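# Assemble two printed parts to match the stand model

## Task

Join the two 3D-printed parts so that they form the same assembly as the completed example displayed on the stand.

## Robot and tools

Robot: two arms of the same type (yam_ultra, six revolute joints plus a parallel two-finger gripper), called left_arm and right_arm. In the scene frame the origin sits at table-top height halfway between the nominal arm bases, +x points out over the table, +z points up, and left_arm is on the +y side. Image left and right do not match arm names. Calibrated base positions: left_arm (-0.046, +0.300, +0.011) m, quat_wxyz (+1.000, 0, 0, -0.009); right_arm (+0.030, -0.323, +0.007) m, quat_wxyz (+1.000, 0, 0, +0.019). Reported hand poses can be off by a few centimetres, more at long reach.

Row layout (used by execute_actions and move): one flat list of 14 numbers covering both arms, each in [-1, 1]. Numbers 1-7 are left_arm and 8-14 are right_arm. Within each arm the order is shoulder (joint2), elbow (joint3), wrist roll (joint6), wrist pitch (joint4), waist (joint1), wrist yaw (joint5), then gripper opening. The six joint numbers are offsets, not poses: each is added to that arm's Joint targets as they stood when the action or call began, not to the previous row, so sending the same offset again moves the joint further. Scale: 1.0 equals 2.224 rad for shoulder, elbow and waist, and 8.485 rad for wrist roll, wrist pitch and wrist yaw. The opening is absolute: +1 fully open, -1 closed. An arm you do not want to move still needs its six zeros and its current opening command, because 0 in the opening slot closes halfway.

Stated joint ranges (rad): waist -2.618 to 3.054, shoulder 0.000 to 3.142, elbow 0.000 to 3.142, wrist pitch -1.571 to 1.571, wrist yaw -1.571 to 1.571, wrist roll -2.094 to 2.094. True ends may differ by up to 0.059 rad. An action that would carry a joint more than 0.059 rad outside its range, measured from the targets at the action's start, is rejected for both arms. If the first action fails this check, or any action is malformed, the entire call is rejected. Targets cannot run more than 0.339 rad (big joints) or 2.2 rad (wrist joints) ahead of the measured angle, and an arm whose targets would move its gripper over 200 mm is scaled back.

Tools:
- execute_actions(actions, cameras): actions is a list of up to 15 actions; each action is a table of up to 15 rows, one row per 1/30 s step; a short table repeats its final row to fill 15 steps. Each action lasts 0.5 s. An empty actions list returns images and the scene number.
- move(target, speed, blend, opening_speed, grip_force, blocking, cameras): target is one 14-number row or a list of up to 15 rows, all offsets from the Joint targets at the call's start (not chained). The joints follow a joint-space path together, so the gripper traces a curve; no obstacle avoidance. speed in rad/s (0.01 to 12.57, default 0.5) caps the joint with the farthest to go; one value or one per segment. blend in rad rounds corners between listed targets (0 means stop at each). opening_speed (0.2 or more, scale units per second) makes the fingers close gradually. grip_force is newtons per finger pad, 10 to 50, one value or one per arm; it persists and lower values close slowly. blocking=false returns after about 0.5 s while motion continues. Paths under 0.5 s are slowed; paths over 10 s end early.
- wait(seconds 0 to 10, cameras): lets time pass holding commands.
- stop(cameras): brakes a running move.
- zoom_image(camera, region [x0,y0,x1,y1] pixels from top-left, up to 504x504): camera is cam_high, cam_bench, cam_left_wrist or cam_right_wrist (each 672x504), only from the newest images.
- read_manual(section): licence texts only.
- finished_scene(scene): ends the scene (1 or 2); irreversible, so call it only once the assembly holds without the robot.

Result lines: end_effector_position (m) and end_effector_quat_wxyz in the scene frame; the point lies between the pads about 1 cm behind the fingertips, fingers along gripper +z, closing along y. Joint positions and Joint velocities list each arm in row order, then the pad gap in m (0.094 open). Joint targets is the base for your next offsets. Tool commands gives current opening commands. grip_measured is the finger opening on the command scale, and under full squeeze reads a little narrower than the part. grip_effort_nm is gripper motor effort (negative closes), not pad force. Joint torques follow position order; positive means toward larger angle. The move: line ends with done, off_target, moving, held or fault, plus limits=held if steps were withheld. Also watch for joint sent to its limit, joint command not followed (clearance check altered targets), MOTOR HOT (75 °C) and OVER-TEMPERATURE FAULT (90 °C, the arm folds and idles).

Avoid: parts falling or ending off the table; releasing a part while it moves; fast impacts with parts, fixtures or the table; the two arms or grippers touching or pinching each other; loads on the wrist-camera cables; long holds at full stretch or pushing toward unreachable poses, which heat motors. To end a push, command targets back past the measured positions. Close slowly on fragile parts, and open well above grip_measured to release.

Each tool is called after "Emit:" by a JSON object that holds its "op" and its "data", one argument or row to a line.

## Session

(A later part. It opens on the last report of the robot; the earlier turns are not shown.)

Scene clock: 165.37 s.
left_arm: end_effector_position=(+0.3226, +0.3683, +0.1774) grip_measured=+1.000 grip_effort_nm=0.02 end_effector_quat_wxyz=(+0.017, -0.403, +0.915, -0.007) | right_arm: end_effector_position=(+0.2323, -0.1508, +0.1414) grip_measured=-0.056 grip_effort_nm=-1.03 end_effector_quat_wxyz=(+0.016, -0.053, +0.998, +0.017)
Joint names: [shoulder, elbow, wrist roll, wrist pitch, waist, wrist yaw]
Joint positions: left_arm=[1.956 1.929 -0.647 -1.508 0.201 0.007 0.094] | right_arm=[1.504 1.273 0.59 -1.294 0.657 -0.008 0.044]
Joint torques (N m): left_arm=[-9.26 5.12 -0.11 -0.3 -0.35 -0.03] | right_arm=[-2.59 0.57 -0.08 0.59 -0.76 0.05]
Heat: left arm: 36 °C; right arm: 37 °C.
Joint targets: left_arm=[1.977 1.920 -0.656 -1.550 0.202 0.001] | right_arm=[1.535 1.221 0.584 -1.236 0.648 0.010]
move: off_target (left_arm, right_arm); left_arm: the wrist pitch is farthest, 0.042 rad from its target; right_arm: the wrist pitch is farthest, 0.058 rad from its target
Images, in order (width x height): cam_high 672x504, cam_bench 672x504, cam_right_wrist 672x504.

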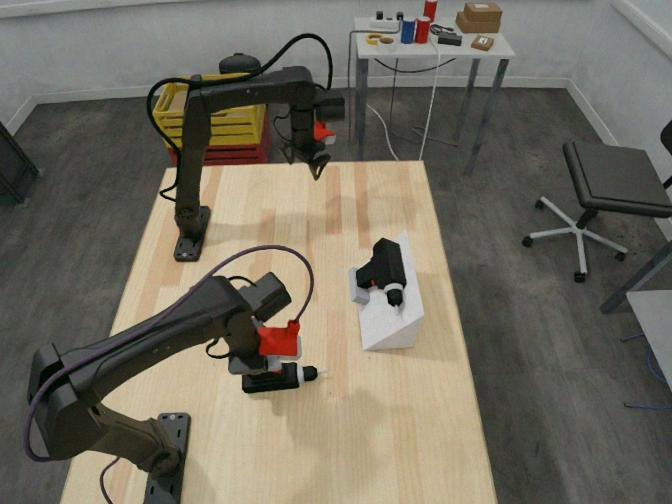

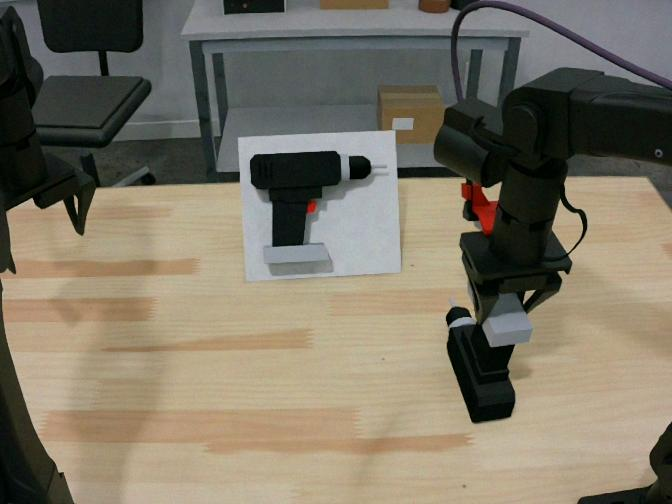

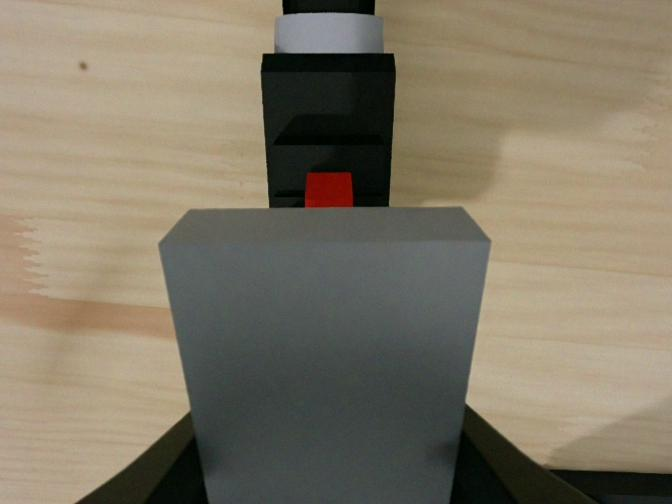

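Emit:
{"op": "move", "data": {
  "target": [
    [0,0,0,0,0,0,1,0.001,0.038,0,-0.0068,0.003,0,-0.3],
    [0,0,0,0,0,0,1,0.001,0.038,0,-0.0068,0.003,0,0.7]
  ],
  "speed": 0.08,
  "opening_speed": 0.6,
  "cameras": ["cam_bench","cam_high","cam_right_wrist"]
}}

Emit:
{"op": "zoom_image", "data": {
  "camera": "cam_bench",
  "region": [430, 290, 530, 420]
}}

Emit:
{"op": "zoom_image", "data": {
  "camera": "cam_high",
  "region": [230, 320, 340, 410]
}}

Emit:
{"op": "zoom_image", "data": {
  "camera": "cam_right_wrist",
  "region": [240, 0, 420, 215]
}}

Scene clock: 171.50 s.
left_arm: end_effector_position=(+0.3226, +0.3683, +0.1774) grip_measured=+1.000 grip_effort_nm=0.02 end_effector_quat_wxyz=(+0.017, -0.403, +0.915, -0.007) | right_arm: end_effector_position=(+0.2335, -0.1498, +0.1389) grip_measured=+0.699 grip_effort_nm=0.08 end_effector_quat_wxyz=(+0.007, -0.053, +0.999, +0.010)
Joint names: [shoulder, elbow, wrist roll, wrist pitch, waist, wrist yaw]
Joint positions: left_arm=[1.956 1.929 -0.647 -1.508 0.201 0.007 0.094] | right_arm=[1.532 1.29 0.59 -1.306 0.657 -0.008 0.08]
Joint torques (N m): left_arm=[-9.33 5.23 -0.11 -0.26 -0.29 -0.04] | right_arm=[-4.89 5.72 -0.13 -0.01 -0.02 0.06]
Heat: left arm: 36 °C; right arm: 37 °C.
Joint targets: left_arm=[1.977 1.920 -0.656 -1.550 0.202 0.001] | right_arm=[1.537 1.305 0.584 -1.294 0.655 0.010]
move: off_target (left_arm); left_arm: the wrist pitch is farthest, 0.042 rad from its target
Images, in order (width x height): cam_high 672x504, cam_bench 672x504, cam_right_wrist 672x504.

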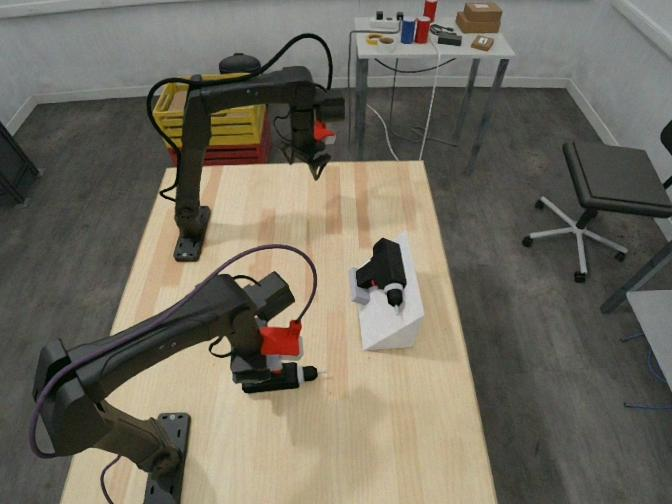

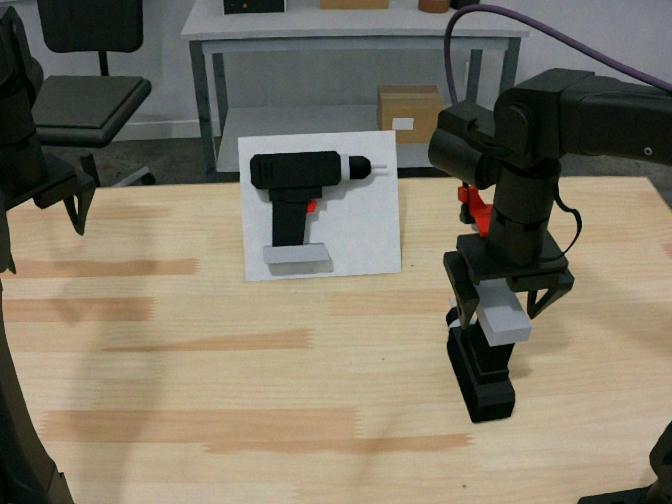

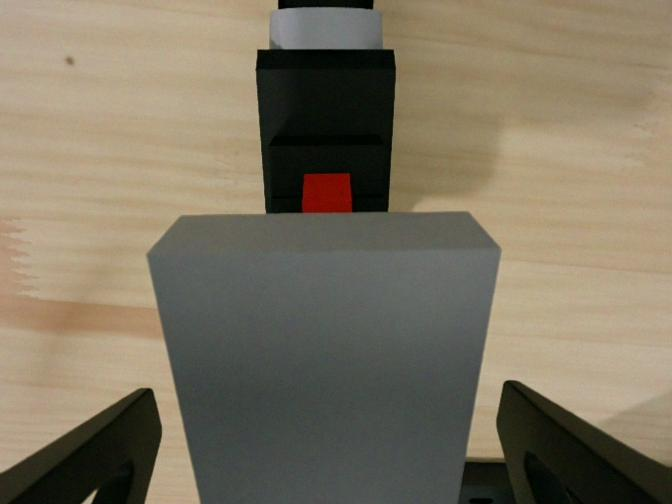

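Scaled by 3.877 from the camera's 672x504 image, which has a finer 960x720 frame.

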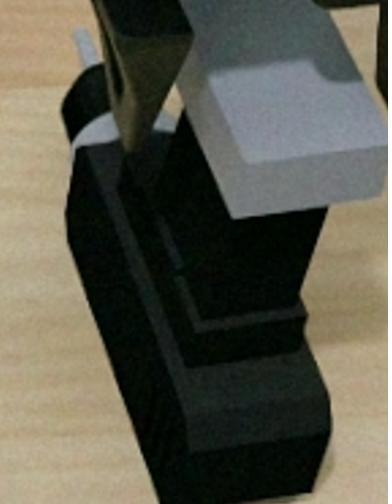

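Scaled by 4.582 from the camera's 672x504 image, which has a finer 960x720 frame.

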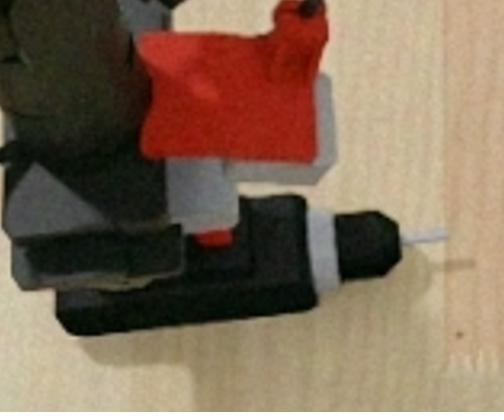

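Scaled by 2.344 from the camera's 672x504 image, which has a finer 960x720 frame.

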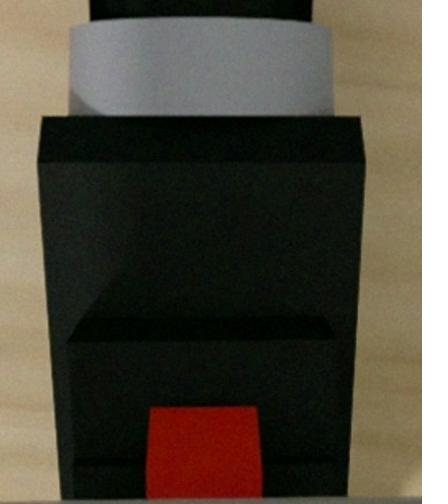

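Emit:
{"op": "move", "data": {
  "target": [
    [0,0,0,0,0,0,1,0.008,0.06,0,-0.014,0,0,0.8],
    [0,0,0,0,0,0,1,0.024,0.15,0,-0.031,0,0,1]
  ],
  "speed": [0.1,0.4],
  "blend": 0.02,
  "cameras": ["cam_bench","cam_high","cam_right_wrist"]
}}

Emit:
{"op": "zoom_image", "data": {
  "camera": "cam_bench",
  "region": [430, 270, 530, 430]
}}

Emit:
{"op": "zoom_image", "data": {
  "camera": "cam_high",
  "region": [230, 320, 340, 410]
}}

Emit:
{"op": "zoom_image", "data": {
  "camera": "cam_right_wrist",
  "region": [200, 0, 500, 400]
}}

Scene clock: 177.00 s.
left_arm: end_effector_position=(+0.3226, +0.3683, +0.1774) grip_measured=+1.000 grip_effort_nm=0.02 end_effector_quat_wxyz=(+0.017, -0.403, +0.915, -0.007) | right_arm: end_effector_position=(+0.2430, -0.1419, +0.2071) grip_measured=+0.999 grip_effort_nm=0.08 end_effector_quat_wxyz=(+0.019, -0.053, +0.998, +0.020)
Joint names: [shoulder, elbow, wrist roll, wrist pitch, waist, wrist yaw]
Joint positions: left_arm=[1.956 1.929 -0.647 -1.508 0.201 0.007 0.094] | right_arm=[1.583 1.612 0.59 -1.546 0.657 -0.008 0.094]
Joint torques (N m): left_arm=[-9.17 5.09 -0.12 -0.29 -0.29 -0.01] | right_arm=[-4.86 6.74 -0.12 -0.21 -0.12 0.06]
Heat: left arm: 36 °C; right arm: 37 °C.
Joint targets: left_arm=[1.977 1.920 -0.656 -1.550 0.202 0.001] | right_arm=[1.590 1.639 0.584 -1.557 0.655 0.010]
move: off_target (left_arm); left_arm: the wrist pitch is farthest, 0.042 rad from its target
Images, in order (width x height): cam_high 672x504, cam_bench 672x504, cam_right_wrist 672x504.

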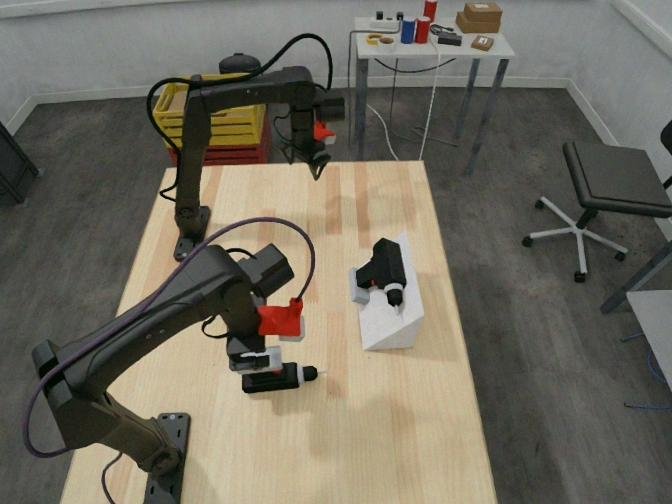

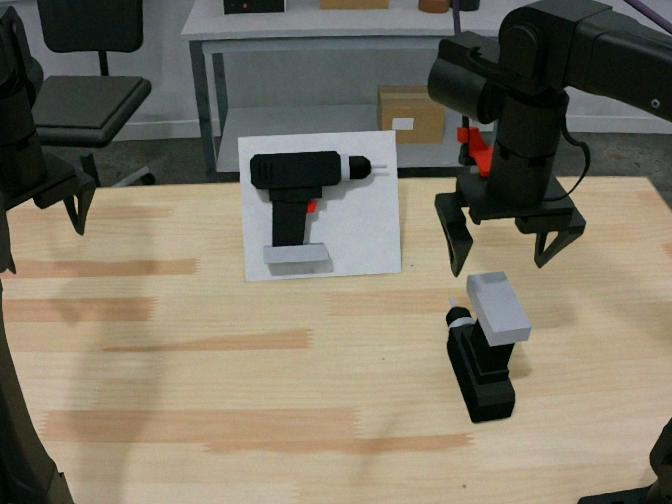

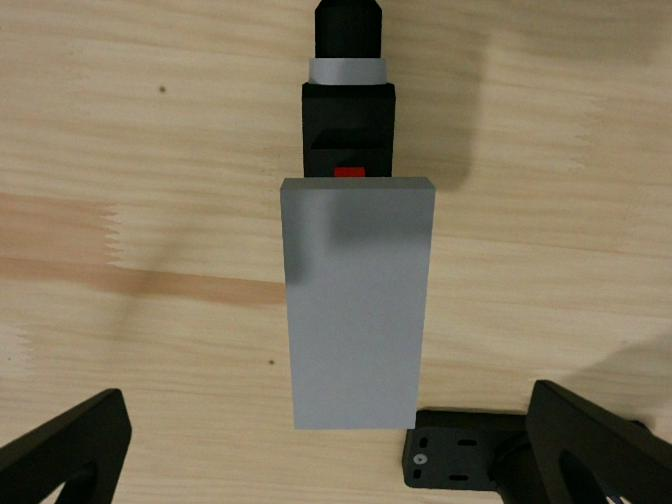

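Scaled by 3.150 from the camera's 672x504 image, which has a finer 960x720 frame.

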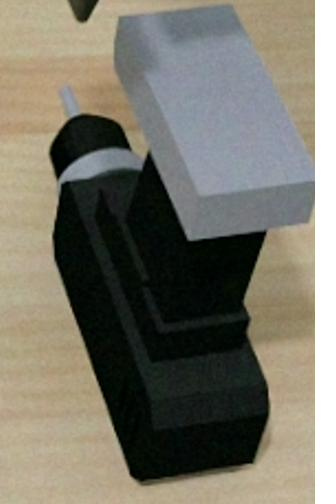

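Scaled by 4.582 from the camera's 672x504 image, which has a finer 960x720 frame.

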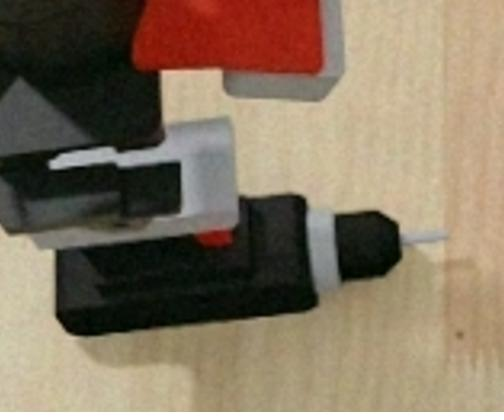

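Scaled by 1.260 from the camera's 672x504 image, which has a finer 960x720 frame.

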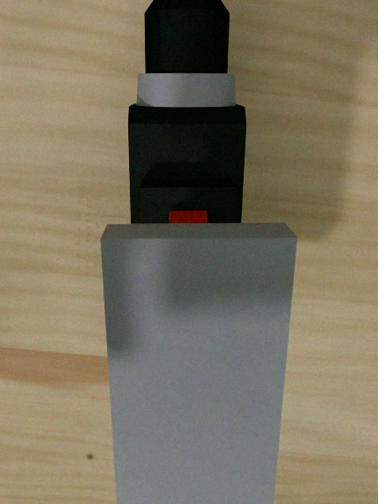

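Emit:
{"op": "finished_scene", "data": {
  "scene": 1
}}

The scene is finished: the task was done.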